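# Move wooden block from bench onto cart floor

## Task

Lift the wooden block from the bench and lay it flat on the cart's floor at the handle end, next to the profiles. The drop flap must stay open, and anything already finished must remain finished. At the end both grippers are empty and away from the cart, the robot has released the block and backed off, it is upright and not tilted, and it touches nothing.

## Robot and tools

Robot: a Rainbow Robotics RB-Y1. It has a two-wheel drive base with two rear casters, a head with a camera, a folding torso (squat, shift, pitch, yaw) and two 7-joint arms, each ending in a parallel gripper with a wrist camera. The camera housing sticks out sideways from each wrist and can strike things. The base is 0.58 m wide, runs from 0.10 m ahead of the drive axle to 0.57 m behind it, and sweeps a 0.58 m radius when turning in place. It cannot move sideways.

Frames. All positions are in metres. The base frame has its origin on the floor midway between the drive wheels, with x forward, y left and z up. The left_hand and right_hand readings are the point between the finger pads, 0.03 m back from the fingertips. The fingers point along the hand's -z axis and close along its x axis. The chest is a spine point with x facing the way the chest looks. base_odometry is given relative to where the base started, counts only wheel rotation (slip looks like travel), and reports heading in rad, positive to the left. lidar_m lists 12 distances in 30-degree sectors going counter-clockwise from straight ahead (4th is left, 7th behind, 10th right), measured in a plane 0.23 m above the floor. "-" means nothing was seen.

Tool move. One call is one action. Possible forms: base and/or joints (optionally with min_time_s or contact_limits); target alone or with min_time_s; or contact_limits alone. A call with no action only returns the state and images.
- base: {"x_m_s", "turn_rad_s", "for_s"}. These are velocities, not positions: forward speed in m/s (0.005 to 1.5 either sign, or 0), left turn rate in rad/s (0.02 to 1.509 either sign, or 0), and the duration for_s (0.1 to 5 s). Distance is roughly speed times duration. Acceleration is 0.4 m/s² (0.5 rad/s² when turning), so short commands cover less ground. Giving both speeds makes the base curve.
- joints: a single dictionary, keyed by joint name, of absolute targets in rad (grippers in m, as the opening between pads, 0 to 0.1). Ranges include: torso_squat_rad 0..1.2, torso_shift_rad -0.3..0.6, torso_pitch_rad -0.2..1.4 (positive leans forward), torso_yaw_rad -1.5..1.5 (lift both arms outward by at least 0.2 rad first), head_pan_rad ±0.523, head_tilt_rad -0.35..1.57 (positive looks down). Left shoulder roll is 0..3.141 and right is -3.141..0, both lifting the arm outward. Negative shoulder pitch swings the arm forward. The elbow runs -2.617..0.01, with negative meaning bent. Combined torso limits: squat+shift ≤1.52; squat−shift+pitch ≤1.57; shift+0.5pitch−0.4squat ≤0.7; shift+0.3pitch−0.5squat ≤0.39.
- target: moves one hand to an absolute pose {side "left"/"right", x, y, z in the base frame (-3..3), quat_wxyz in the format the hand lines print}. It is solved into joint angles, so the hand travels along an arc, and long moves are best split into shorter steps. It is refused if another move is still running.
- min_time_s (0.1..8): the shortest time any arm, head or torso motion is allowed to take.
- contact_limits: gripper current in mA, 200..672.5, default 672.5. It lasts until changed, and lower values grip more softly.
- cameras: any of head_camera, left_wrist_camera, right_wrist_camera, or all. blocking (default true) waits until motion stops. With false the call returns within about 0.5 s and wait(0) shows an "earlier move" line.
Other tools: wait(seconds 0..10), stop (brakes every motion), zoom_image(camera, region [x0,y0,x1,y1] pixels, at most 504 on a side), read_manual, finished_scene(scene).

Results. The "move" line reads done, or else the most serious status. A hand status is reached (within 10 mm and 2°), short (with the remaining distance), or refused (with a reason). Joint statuses: off_target (came to rest away from the target and may still be pressing), contact_stop (torso only), time_out, limit_stop_at_<name> (the self-collision guard, with nothing pushing), not_followed (the arm-collision check held back the command), torque_fault, limit_stop_at_motor_heat. A contact_stop or time_out stops every joint in that torso or arm group. After any stop you did not order, a refusal, or a blocked command, the remaining move, wait and finished_scene calls in that reply are skipped. motor_effort gives wheel effort in % (peak in brackets), and values above about 30 at rest suggest the base is pushing on something. Wrist force/torque and external joint torques are raw and offset. on_its_own reports what the robot did without being told.

Grasping: command an opening at least 0.005 m smaller than the object. A reading of off_target or done afterwards is normal while holding. Each arm can carry 3 kg, and a held weight counts toward the torque fault limits (elbow 33.8 N m, wrist joints 23.5 N m, shoulder 65.8 N m). A torque fault freezes the robot for 10 s.

Avoid: dropping the block from a height, releasing it while it is still moving, and driving or bending hard into the bench or cart, because the base keeps pushing through contact and can tip. Do not lean forward quickly with the arms reaching out or carrying a load. Keep the arms from striking or pressing each other, including fingers and camera housings; a shoulder roll of about 0.5 rad outward keeps the hands apart. Do not hold stretched or straining arms for a long time, since motors that overheat brake the arm. Finish standing upright, grippers open, away from the cart, touching nothing, with the flap still open.

Each tool is called after "Emit:" as a command line: name --argument value for each argument, lists and objects as JSON in quotes; but a table of rows of numbers goes row by row, as --pt "numbers of a row", without its own name.

## Session

Emit:
move --cameras '["head_camera"]' --joints '{"head_tilt_rad":0.7}'

Emit:
move --cameras '["head_camera"]' --joints '{"head_tilt_rad":0.6,"head_pan_rad":0.52}'

Scene clock: 0.83 s.
Joint torques (N m): left_arm=[-1.43 -0.58 0.85 -0.67 -0.1 -0.67 -0.17] | right_arm=[-3.25 -0.62 -0.85 -1.51 0.01 -0.64 0.04]
External joint torques (N m): left_arm=[-0.05 -0.73 0.84 -0.12 -0.1 -0.24 -0.16] | right_arm=[0.35 0.5 -0.81 0.12 -0.05 -0.04 0.02]
Motor temperatures (°C): left_arm=[30 28 32 35 34 33 37] | right_arm=[34 30 32 30 35 36 34]
Wrist force (N): left_arm=[-0.7 1.0 -7.0] | right_arm=[-2.7 1.0 -4.9]
Wrist torque (N m): left_arm=[-0.24 0.04 0.07] | right_arm=[-0.09 -0.11 -0.08]
Wrist force, peak (N): left_arm=[0.1 1.6 -7.9] | right_arm=[-2.9 0.8 -5.4]
move: done
base_odometry: x=+0.000 y=+0.000 heading=+0.000
lidar_m: 0.74 1.02 1.56 4.57 1.51 1.08 1.03 1.08 1.44 3.61 1.09 0.78
base_status: not commanded
joint_positions: torso_squat_rad=+0.350 torso_shift_rad=+0.000 torso_pitch_rad=+0.000 torso_yaw_rad=+0.000 left_shoulder_pitch_rad=+0.037 left_shoulder_roll_rad=+0.004 left_shoulder_yaw_rad=-0.043 left_elbow_rad=-0.196 left_forearm_roll_rad=-0.014 left_wrist_pitch_rad=+0.002 left_hand_roll_rad=+0.027 left_gripper_m=+0.099 right_shoulder_pitch_rad=-0.040 right_shoulder_roll_rad=-0.021 right_shoulder_yaw_rad=-0.018 right_elbow_rad=-0.235 right_forearm_roll_rad=+0.049 right_wrist_pitch_rad=-0.014 right_hand_roll_rad=+0.035 right_gripper_m=+0.099 head_pan_rad=+0.000 head_tilt_rad=+0.700
joint_status: all done
wheel_motors_off: 0
motor_effort: left_wheel=+0(1) right_wheel=+0(2)
chest: x=-0.2280 y=+0.0001 z=+1.2475 quat_wxyz=(+1.000, +0.000, +0.000, +0.000) (m; base frame)
left_hand: x=-0.1598 y=+0.2200 z=+0.5653 quat_wxyz=(+0.997, +0.000, -0.079, -0.009) (m; base frame)
right_hand: x=-0.0823 y=-0.2360 z=+0.5770 quat_wxyz=(+0.989, -0.016, -0.142, +0.041) (m; base frame)
pictures: head_camera
camera_calibration:
head_camera: T_world_to_cam=[[-0.00129999, -0.999504, -0.0314624, 0.0444858], [-0.599497, 0.0259607, -0.799956, 1.08611], [0.800376, 0.0178217, -0.599233, 0.97739], [0, 0, 0, 1]] pos_world=[-0.131105, -0.00115113, 1.45592]

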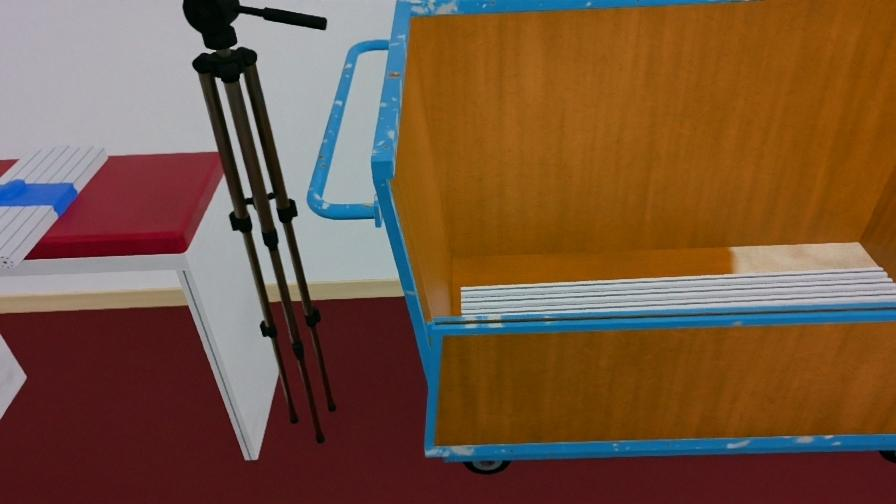

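Scene clock: 1.83 s.
Joint torques (N m): left_arm=[-1.9 -0.48 0.73 -0.58 -0.02 -0.7 -0.03] | right_arm=[-3.3 -0.65 -0.61 -1.35 0.08 -0.53 -0.14]
External joint torques (N m): left_arm=[-0.52 -0.63 0.71 -0.02 -0.02 -0.27 -0.02] | right_arm=[0.29 0.46 -0.56 0.28 0.02 0.06 -0.16]
Wrist force (N): left_arm=[-0.4 1.3 -7.6] | right_arm=[-2.6 0.9 -5.0]
Wrist torque (N m): left_arm=[-0.27 0.14 0.06] | right_arm=[-0.09 -0.10 -0.11]
Wrist force, peak (N): left_arm=[-0.7 1.3 -8.3] | right_arm=[-2.9 1.1 -5.3]
move: done
base_odometry: x=+0.000 y=+0.000 heading=+0.000
lidar_m: 0.74 1.03 1.57 4.56 1.52 1.08 1.03 1.07 1.43 3.61 1.10 0.79
base_status: not commanded
joint_positions: torso_squat_rad=+0.350 torso_shift_rad=+0.000 torso_pitch_rad=+0.000 torso_yaw_rad=+0.000 left_shoulder_pitch_rad=+0.037 left_shoulder_roll_rad=+0.004 left_shoulder_yaw_rad=-0.043 left_elbow_rad=-0.196 left_forearm_roll_rad=-0.014 left_wrist_pitch_rad=+0.002 left_hand_roll_rad=+0.027 left_gripper_m=+0.099 right_shoulder_pitch_rad=-0.040 right_shoulder_roll_rad=-0.021 right_shoulder_yaw_rad=-0.018 right_elbow_rad=-0.235 right_forearm_roll_rad=+0.049 right_wrist_pitch_rad=-0.014 right_hand_roll_rad=+0.035 right_gripper_m=+0.099 head_pan_rad=+0.520 head_tilt_rad=+0.600
joint_status: all done
wheel_motors_off: 0
motor_effort: left_wheel=+0(1) right_wheel=+1(2)
chest: x=-0.2280 y=+0.0001 z=+1.2475 quat_wxyz=(+1.000, +0.000, +0.000, +0.000) (m; base frame)
left_hand: x=-0.1598 y=+0.2200 z=+0.5653 quat_wxyz=(+0.997, +0.000, -0.079, -0.009) (m; base frame)
right_hand: x=-0.0823 y=-0.2360 z=+0.5770 quat_wxyz=(+0.989, -0.016, -0.142, +0.041) (m; base frame)
pictures: head_camera
camera_calibration:
head_camera: T_world_to_cam=[[0.498213, -0.866484, -0.0314502, 0.14729], [-0.461322, -0.234191, -0.855767, 1.19539], [0.734143, 0.440863, -0.516405, 0.843793], [0, 0, 0, 1]] pos_world=[-0.141388, 0.0355768, 1.46335]

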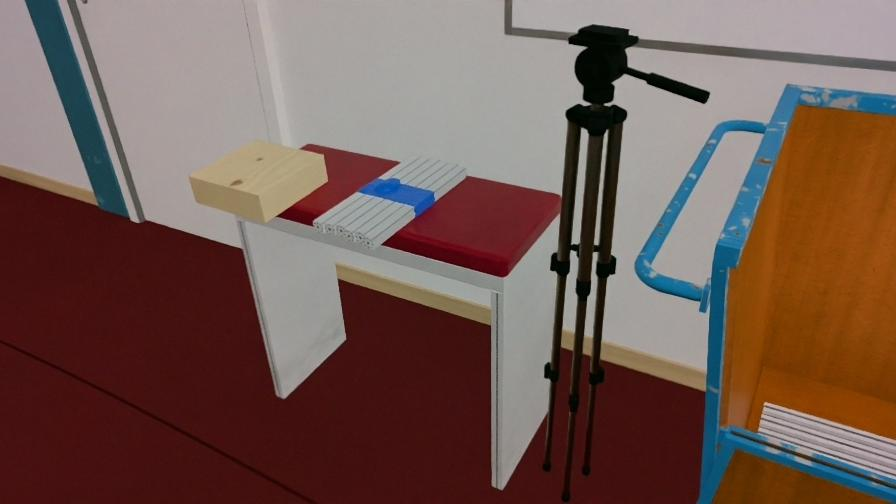

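Emit:
move --base '{"turn_rad_s":0.85,"for_s":1.848}' --joints '{"head_pan_rad":0,"left_gripper_m":0.095,"right_gripper_m":0.095}'

Emit:
move --base '{"x_m_s":0.6,"for_s":2.03}'

Emit:
move --base '{"turn_rad_s":-0.85,"for_s":1.848}' --cameras '["head_camera"]'

Scene clock: 10.17 s.
Joint torques (N m): left_arm=[-1.45 -0.75 0.73 -0.51 -0.01 -0.68 0] | right_arm=[-3.23 -0.52 -0.64 -1.3 -0.01 -0.67 -0.02]
External joint torques (N m): left_arm=[-0.07 -0.9 0.72 0.04 -0.02 -0.26 0.01] | right_arm=[0.37 0.6 -0.6 0.33 -0.08 -0.07 -0.04]
Wrist force (N): left_arm=[0.2 1.4 -7.2] | right_arm=[-2.8 1.1 -4.6]
Wrist torque (N m): left_arm=[-0.30 0.17 0.11] | right_arm=[-0.11 -0.13 -0.09]
Wrist force, peak (N): left_arm=[0.3 1.6 -8.5] | right_arm=[-2.9 1.1 -5.5]
move: done
base_odometry: x=+0.000 y=+0.000 heading=+1.558
lidar_m: 4.63 1.51 1.07 1.02 1.05 1.42 3.56 1.12 0.81 0.76 1.04 1.56
base_status: done (sent for 1.83 of 1.83 s)
joint_positions: torso_squat_rad=+0.350 torso_shift_rad=+0.000 torso_pitch_rad=+0.000 torso_yaw_rad=+0.000 left_shoulder_pitch_rad=+0.037 left_shoulder_roll_rad=+0.004 left_shoulder_yaw_rad=-0.043 left_elbow_rad=-0.196 left_forearm_roll_rad=-0.014 left_wrist_pitch_rad=+0.002 left_hand_roll_rad=+0.027 left_gripper_m=+0.095 right_shoulder_pitch_rad=-0.040 right_shoulder_roll_rad=-0.021 right_shoulder_yaw_rad=-0.018 right_elbow_rad=-0.235 right_forearm_roll_rad=+0.049 right_wrist_pitch_rad=-0.014 right_hand_roll_rad=+0.035 right_gripper_m=+0.095 head_pan_rad=+0.000 head_tilt_rad=+0.600
joint_status: all done
wheel_motors_off: 0
motor_effort: left_wheel=+6(33) right_wheel=+20(52)
chest: x=-0.2280 y=+0.0001 z=+1.2475 quat_wxyz=(+1.000, +0.000, +0.000, +0.000) (m; base frame)
left_hand: x=-0.1598 y=+0.2200 z=+0.5653 quat_wxyz=(+0.997, +0.000, -0.079, -0.009) (m; base frame)
right_hand: x=-0.0823 y=-0.2360 z=+0.5770 quat_wxyz=(+0.989, -0.016, -0.142, +0.041) (m; base frame)
pictures: none

Scene clock: 13.77 s.
Joint torques (N m): left_arm=[-0.85 -0.6 0.65 -0.31 -0.11 -0.64 -0.05] | right_arm=[-2.94 -0.55 -0.64 -1.31 -0.1 -0.56 0.06]
External joint torques (N m): left_arm=[0.53 -0.75 0.64 0.24 -0.11 -0.21 -0.04] | right_arm=[0.66 0.57 -0.59 0.32 -0.16 0.04 0.04]
Wrist force (N): left_arm=[-0.3 1.0 -7.9] | right_arm=[-2.4 0.4 -5.2]
Wrist torque (N m): left_arm=[-0.22 0.13 0.08] | right_arm=[-0.02 -0.07 -0.08]
Wrist force, peak (N): left_arm=[-0.1 1.3 -8.5] | right_arm=[-3.1 1.5 -5.1]
move: done
base_odometry: x=+0.015 y=+1.220 heading=+1.559
lidar_m: 4.38 1.58 1.12 1.06 1.10 1.47 3.75 1.35 1.12 0.90 1.51 2.02
base_status: done (sent for 2.03 of 2.03 s)
joint_positions: torso_squat_rad=+0.350 torso_shift_rad=+0.000 torso_pitch_rad=+0.000 torso_yaw_rad=+0.000 left_shoulder_pitch_rad=+0.037 left_shoulder_roll_rad=+0.004 left_shoulder_yaw_rad=-0.043 left_elbow_rad=-0.196 left_forearm_roll_rad=-0.014 left_wrist_pitch_rad=+0.002 left_hand_roll_rad=+0.027 left_gripper_m=+0.095 right_shoulder_pitch_rad=-0.040 right_shoulder_roll_rad=-0.021 right_shoulder_yaw_rad=-0.018 right_elbow_rad=-0.235 right_forearm_roll_rad=+0.049 right_wrist_pitch_rad=-0.014 right_hand_roll_rad=+0.035 right_gripper_m=+0.095 head_pan_rad=+0.000 head_tilt_rad=+0.600
joint_status: not commanded
wheel_motors_off: 0
motor_effort: left_wheel=+17(54) right_wheel=-16(52)
chest: x=-0.2279 y=+0.0001 z=+1.2475 quat_wxyz=(+1.000, +0.000, +0.000, +0.000) (m; base frame)
left_hand: x=-0.1597 y=+0.2200 z=+0.5653 quat_wxyz=(+0.997, +0.000, -0.079, -0.009) (m; base frame)
right_hand: x=-0.0822 y=-0.2360 z=+0.5770 quat_wxyz=(+0.989, -0.016, -0.142, +0.041) (m; base frame)
pictures: none

Scene clock: 17.67 s.
Joint torques (N m): left_arm=[-1.47 -1.01 0.57 -0.36 -0.09 -0.6 0] | right_arm=[-3.04 -0.61 -0.94 -1.27 -0.09 -0.51 -0.01]
External joint torques (N m): left_arm=[-0.09 -1.16 0.56 0.2 -0.1 -0.17 0.01] | right_arm=[0.56 0.51 -0.89 0.37 -0.15 0.08 -0.03]
Wrist force (N): left_arm=[-0.8 2.3 -7.2] | right_arm=[-2.3 0.9 -4.2]
Wrist torque (N m): left_arm=[-0.44 0.05 0.08] | right_arm=[-0.07 -0.06 -0.12]
Wrist force, peak (N): left_arm=[-0.2 1.9 -8.3] | right_arm=[-3.1 1.0 -5.3]
move: done
base_odometry: x=+0.015 y=+1.220 heading=+0.001
lidar_m: 0.87 1.51 2.02 4.38 1.58 1.13 1.06 1.11 1.49 3.79 1.34 1.10
base_status: done (sent for 1.83 of 1.83 s)
joint_positions: torso_squat_rad=+0.350 torso_shift_rad=+0.000 torso_pitch_rad=+0.000 torso_yaw_rad=+0.000 left_shoulder_pitch_rad=+0.037 left_shoulder_roll_rad=+0.004 left_shoulder_yaw_rad=-0.043 left_elbow_rad=-0.196 left_forearm_roll_rad=-0.014 left_wrist_pitch_rad=+0.002 left_hand_roll_rad=+0.027 left_gripper_m=+0.095 right_shoulder_pitch_rad=-0.040 right_shoulder_roll_rad=-0.021 right_shoulder_yaw_rad=-0.018 right_elbow_rad=-0.235 right_forearm_roll_rad=+0.049 right_wrist_pitch_rad=-0.014 right_hand_roll_rad=+0.035 right_gripper_m=+0.095 head_pan_rad=+0.000 head_tilt_rad=+0.600
joint_status: not commanded
wheel_motors_off: 0
motor_effort: left_wheel=+22(47) right_wheel=+3(50)
chest: x=-0.2280 y=+0.0001 z=+1.2475 quat_wxyz=(+1.000, +0.000, +0.000, +0.000) (m; base frame)
left_hand: x=-0.1597 y=+0.2200 z=+0.5653 quat_wxyz=(+0.997, +0.000, -0.079, -0.009) (m; base frame)
right_hand: x=-0.0822 y=-0.2359 z=+0.5770 quat_wxyz=(+0.989, -0.016, -0.142, +0.041) (m; base frame)
pictures: head_camera
camera_calibration:
head_camera: T_world_to_cam=[[0.00184319, -0.999504, -0.0314327, 0.0449905], [-0.516689, 0.02596, -0.85578, 1.18393], [0.856171, 0.0178183, -0.516385, 0.869027], [0, 0, 0, 1]] pos_world=[-0.132398, -0.00125112, 1.46335]

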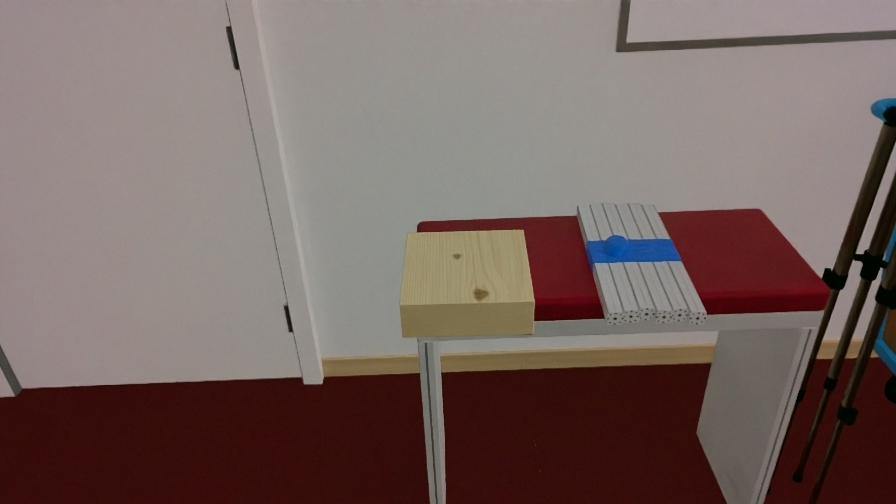

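Emit:
move --joints '{"head_tilt_rad":0.45,"torso_squat_rad":0.15,"torso_pitch_rad":0.75,"left_shoulder_roll_rad":0.3,"right_shoulder_roll_rad":-0.3,"left_elbow_rad":-1.2,"right_elbow_rad":-1.2,"left_shoulder_pitch_rad":-0.6,"right_shoulder_pitch_rad":-0.6}'

Emit:
move --joints '{"left_shoulder_pitch_rad":-1.170,"left_shoulder_roll_rad":0.832,"left_shoulder_yaw_rad":-0.266,"left_elbow_rad":-1.685,"left_forearm_roll_rad":0.928,"left_wrist_pitch_rad":1.765,"left_hand_roll_rad":0.65,"right_shoulder_pitch_rad":-1.170,"right_shoulder_roll_rad":-0.832,"right_shoulder_yaw_rad":0.266,"right_elbow_rad":-1.685,"right_forearm_roll_rad":-0.928,"right_wrist_pitch_rad":1.765,"right_hand_roll_rad":-0.65}'

Emit:
move --base '{"x_m_s":0.25,"for_s":1.96}' --cameras '["all"]'

Scene clock: 25.13 s.
Joint torques (N m): left_arm=[-6.31 2.89 2.31 -7.9 -0.03 -1.83 -0.07] | right_arm=[-5.81 -4.6 -2.62 -8.33 0 -1.48 -0.02]
External joint torques (N m): left_arm=[0.25 -1.49 0.09 0.43 -0.07 -0.12 -0.03] | right_arm=[0.25 0.72 -0.34 -0.38 -0.18 0.15 -0.06]
Wrist force (N): left_arm=[-4.1 0.0 -4.9] | right_arm=[-6.4 2.2 -2.0]
Wrist torque (N m): left_arm=[-0.20 -0.06 0.14] | right_arm=[-0.17 -0.37 -0.12]
Wrist force, peak (N): left_arm=[-4.4 0.5 -7.5] | right_arm=[-7.1 2.0 -3.3]
move: done
base_odometry: x=+0.015 y=+1.220 heading=+0.001
lidar_m: 0.88 1.52 2.02 4.38 1.56 1.11 1.06 1.12 1.50 3.80 1.35 1.09
base_status: not commanded
joint_positions: torso_squat_rad=+0.150 torso_shift_rad=+0.000 torso_pitch_rad=+0.750 torso_yaw_rad=+0.000 left_shoulder_pitch_rad=-0.600 left_shoulder_roll_rad=+0.300 left_shoulder_yaw_rad=-0.043 left_elbow_rad=-1.200 left_forearm_roll_rad=-0.014 left_wrist_pitch_rad=+0.002 left_hand_roll_rad=+0.027 left_gripper_m=+0.095 right_shoulder_pitch_rad=-0.600 right_shoulder_roll_rad=-0.300 right_shoulder_yaw_rad=-0.018 right_elbow_rad=-1.200 right_forearm_roll_rad=+0.049 right_wrist_pitch_rad=-0.014 right_hand_roll_rad=+0.035 right_gripper_m=+0.095 head_pan_rad=+0.000 head_tilt_rad=+0.450
joint_status: all done
wheel_motors_off: 0
motor_effort: left_wheel=+18(29) right_wheel=+1(13)
chest: x=-0.0170 y=+0.0001 z=+1.1990 quat_wxyz=(+0.931, +0.000, +0.366, +0.000) (m; base frame)
left_hand: x=+0.4283 y=+0.2229 z=+0.7070 quat_wxyz=(+0.857, +0.015, -0.489, -0.162) (m; base frame)
right_hand: x=+0.4368 y=-0.2493 z=+0.7159 quat_wxyz=(+0.846, -0.057, -0.498, +0.180) (m; base frame)
pictures: none

Scene clock: 26.63 s.
Joint torques (N m): left_arm=[-13.52 7.52 7.52 -5.29 -0.16 -0.8 -0.25] | right_arm=[-14.52 -9.92 -6.12 -5.75 0.17 -0.25 0.33]
External joint torques (N m): left_arm=[2.07 -2.28 -0.07 0.86 -0.36 -0.57 -0.25] | right_arm=[0.69 0.3 1.08 0.11 0.12 -0.09 0.33]
Wrist force (N): left_arm=[1.5 1.7 -7.2] | right_arm=[-0.5 0.0 -5.4]
Wrist torque (N m): left_arm=[-0.30 0.24 0.05] | right_arm=[0.00 0.03 -0.04]
Wrist force, peak (N): left_arm=[-0.1 2.5 -8.5] | right_arm=[-7.5 3.2 -1.5]
move: done
base_odometry: x=+0.015 y=+1.220 heading=+0.001
lidar_m: 0.88 1.52 2.01 4.38 1.57 1.12 1.06 1.13 1.49 3.80 1.35 1.09
base_status: not commanded
joint_positions: torso_squat_rad=+0.150 torso_shift_rad=+0.000 torso_pitch_rad=+0.750 torso_yaw_rad=+0.000 left_shoulder_pitch_rad=-1.170 left_shoulder_roll_rad=+0.832 left_shoulder_yaw_rad=-0.266 left_elbow_rad=-1.685 left_forearm_roll_rad=+0.928 left_wrist_pitch_rad=+1.765 left_hand_roll_rad=+0.650 left_gripper_m=+0.095 right_shoulder_pitch_rad=-1.170 right_shoulder_roll_rad=-0.832 right_shoulder_yaw_rad=+0.266 right_elbow_rad=-1.685 right_forearm_roll_rad=-0.928 right_wrist_pitch_rad=+1.765 right_hand_roll_rad=-0.650 right_gripper_m=+0.095 head_pan_rad=+0.000 head_tilt_rad=+0.450
joint_status: all done
wheel_motors_off: 0
motor_effort: left_wheel=+16(23) right_wheel=-1(6)
chest: x=-0.0171 y=+0.0001 z=+1.1991 quat_wxyz=(+0.931, +0.000, +0.366, +0.000) (m; base frame)
left_hand: x=+0.4152 y=+0.2003 z=+0.8949 quat_wxyz=(+0.998, -0.060, +0.000, +0.000) (m; base frame)
right_hand: x=+0.4151 y=-0.2001 z=+0.8948 quat_wxyz=(+0.998, +0.060, +0.000, +0.000) (m; base frame)
pictures: none

Scene clock: 29.57 s.
Joint torques (N m): left_arm=[-14.11 7.5 7.79 -5.45 -0.06 -0.69 -0.26] | right_arm=[-15.39 -10.08 -5.73 -5.99 0.06 -0.11 0.24]
External joint torques (N m): left_arm=[1.49 -2.3 0.2 0.71 -0.26 -0.47 -0.26] | right_arm=[-0.19 0.14 1.47 -0.14 0.02 0.05 0.24]
Wrist force (N): left_arm=[1.2 2.0 -7.2] | right_arm=[-0.5 0.5 -5.2]
Wrist torque (N m): left_arm=[-0.30 0.24 0.03] | right_arm=[-0.05 0.04 -0.03]
Wrist force, peak (N): left_arm=[1.8 2.3 -8.2] | right_arm=[-1.7 0.1 -5.7]
move: done
base_odometry: x=+0.506 y=+1.220 heading=+0.001
lidar_m: 0.39 0.40 1.36 3.54 2.29 1.63 1.55 1.61 2.16 1.13 0.74 0.88
base_status: done (sent for 1.97 of 1.97 s)
joint_positions: torso_squat_rad=+0.150 torso_shift_rad=+0.000 torso_pitch_rad=+0.750 torso_yaw_rad=+0.000 left_shoulder_pitch_rad=-1.170 left_shoulder_roll_rad=+0.832 left_shoulder_yaw_rad=-0.266 left_elbow_rad=-1.685 left_forearm_roll_rad=+0.928 left_wrist_pitch_rad=+1.765 left_hand_roll_rad=+0.650 left_gripper_m=+0.095 right_shoulder_pitch_rad=-1.170 right_shoulder_roll_rad=-0.832 right_shoulder_yaw_rad=+0.266 right_elbow_rad=-1.685 right_forearm_roll_rad=-0.928 right_wrist_pitch_rad=+1.765 right_hand_roll_rad=-0.650 right_gripper_m=+0.095 head_pan_rad=+0.000 head_tilt_rad=+0.450
joint_status: not commanded
wheel_motors_off: 0
motor_effort: left_wheel=-3(44) right_wheel=+3(36)
chest: x=-0.0170 y=+0.0001 z=+1.1990 quat_wxyz=(+0.930, +0.000, +0.366, +0.000) (m; base frame)
left_hand: x=+0.4151 y=+0.2003 z=+0.8947 quat_wxyz=(+0.998, -0.060, +0.000, +0.000) (m; base frame)
right_hand: x=+0.4151 y=-0.2001 z=+0.8946 quat_wxyz=(+0.998, +0.060, +0.000, +0.000) (m; base frame)
pictures: head_camera, left_wrist_camera, right_wrist_camera
camera_calibration:
head_camera: T_world_to_cam=[[-0.0163184, -0.999502, -0.0270248, 0.0372796], [-0.909662, 0.0260598, -0.414532, 0.726299], [0.415029, 0.0178189, -0.909634, 1.09909], [0, 0, 0, 1]] pos_world=[0.205139, -0.00125083, 1.30185]
left_wrist_camera: T_world_to_cam=[[0.999592, 0.0261552, -0.011495, -0.410501], [0.0280935, -0.826707, 0.561931, -0.319754], [0.00519444, -0.562024, -0.827104, 0.922905], [0, 0, 0, 1]] pos_world=[0.414523, 0.265089, 0.938299]
right_wrist_camera: T_world_to_cam=[[-0.99924, -0.0250728, -0.0298589, 0.435223], [-0.0380437, 0.794654, 0.60587, -0.340133], [0.0085367, 0.606545, -0.795003, 0.901205], [0, 0, 0, 1]] pos_world=[0.414259, -0.265421, 0.935532]

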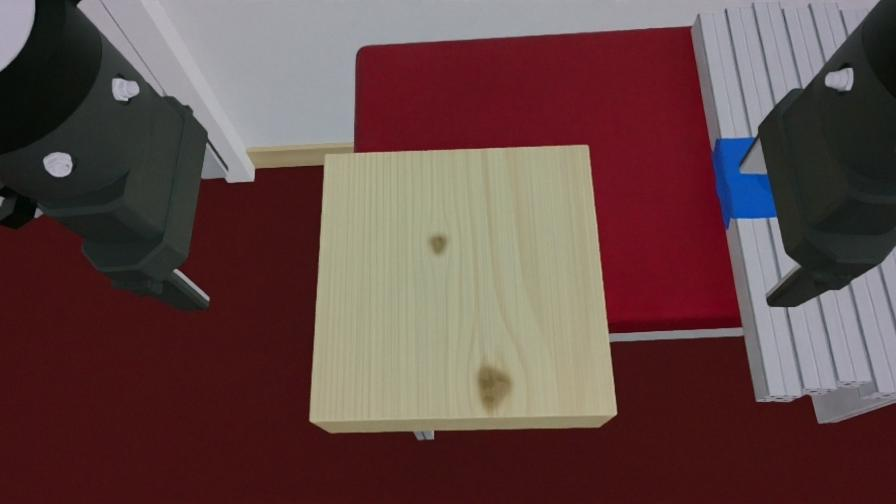

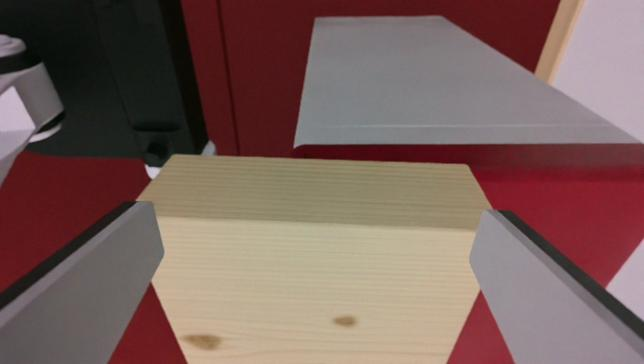

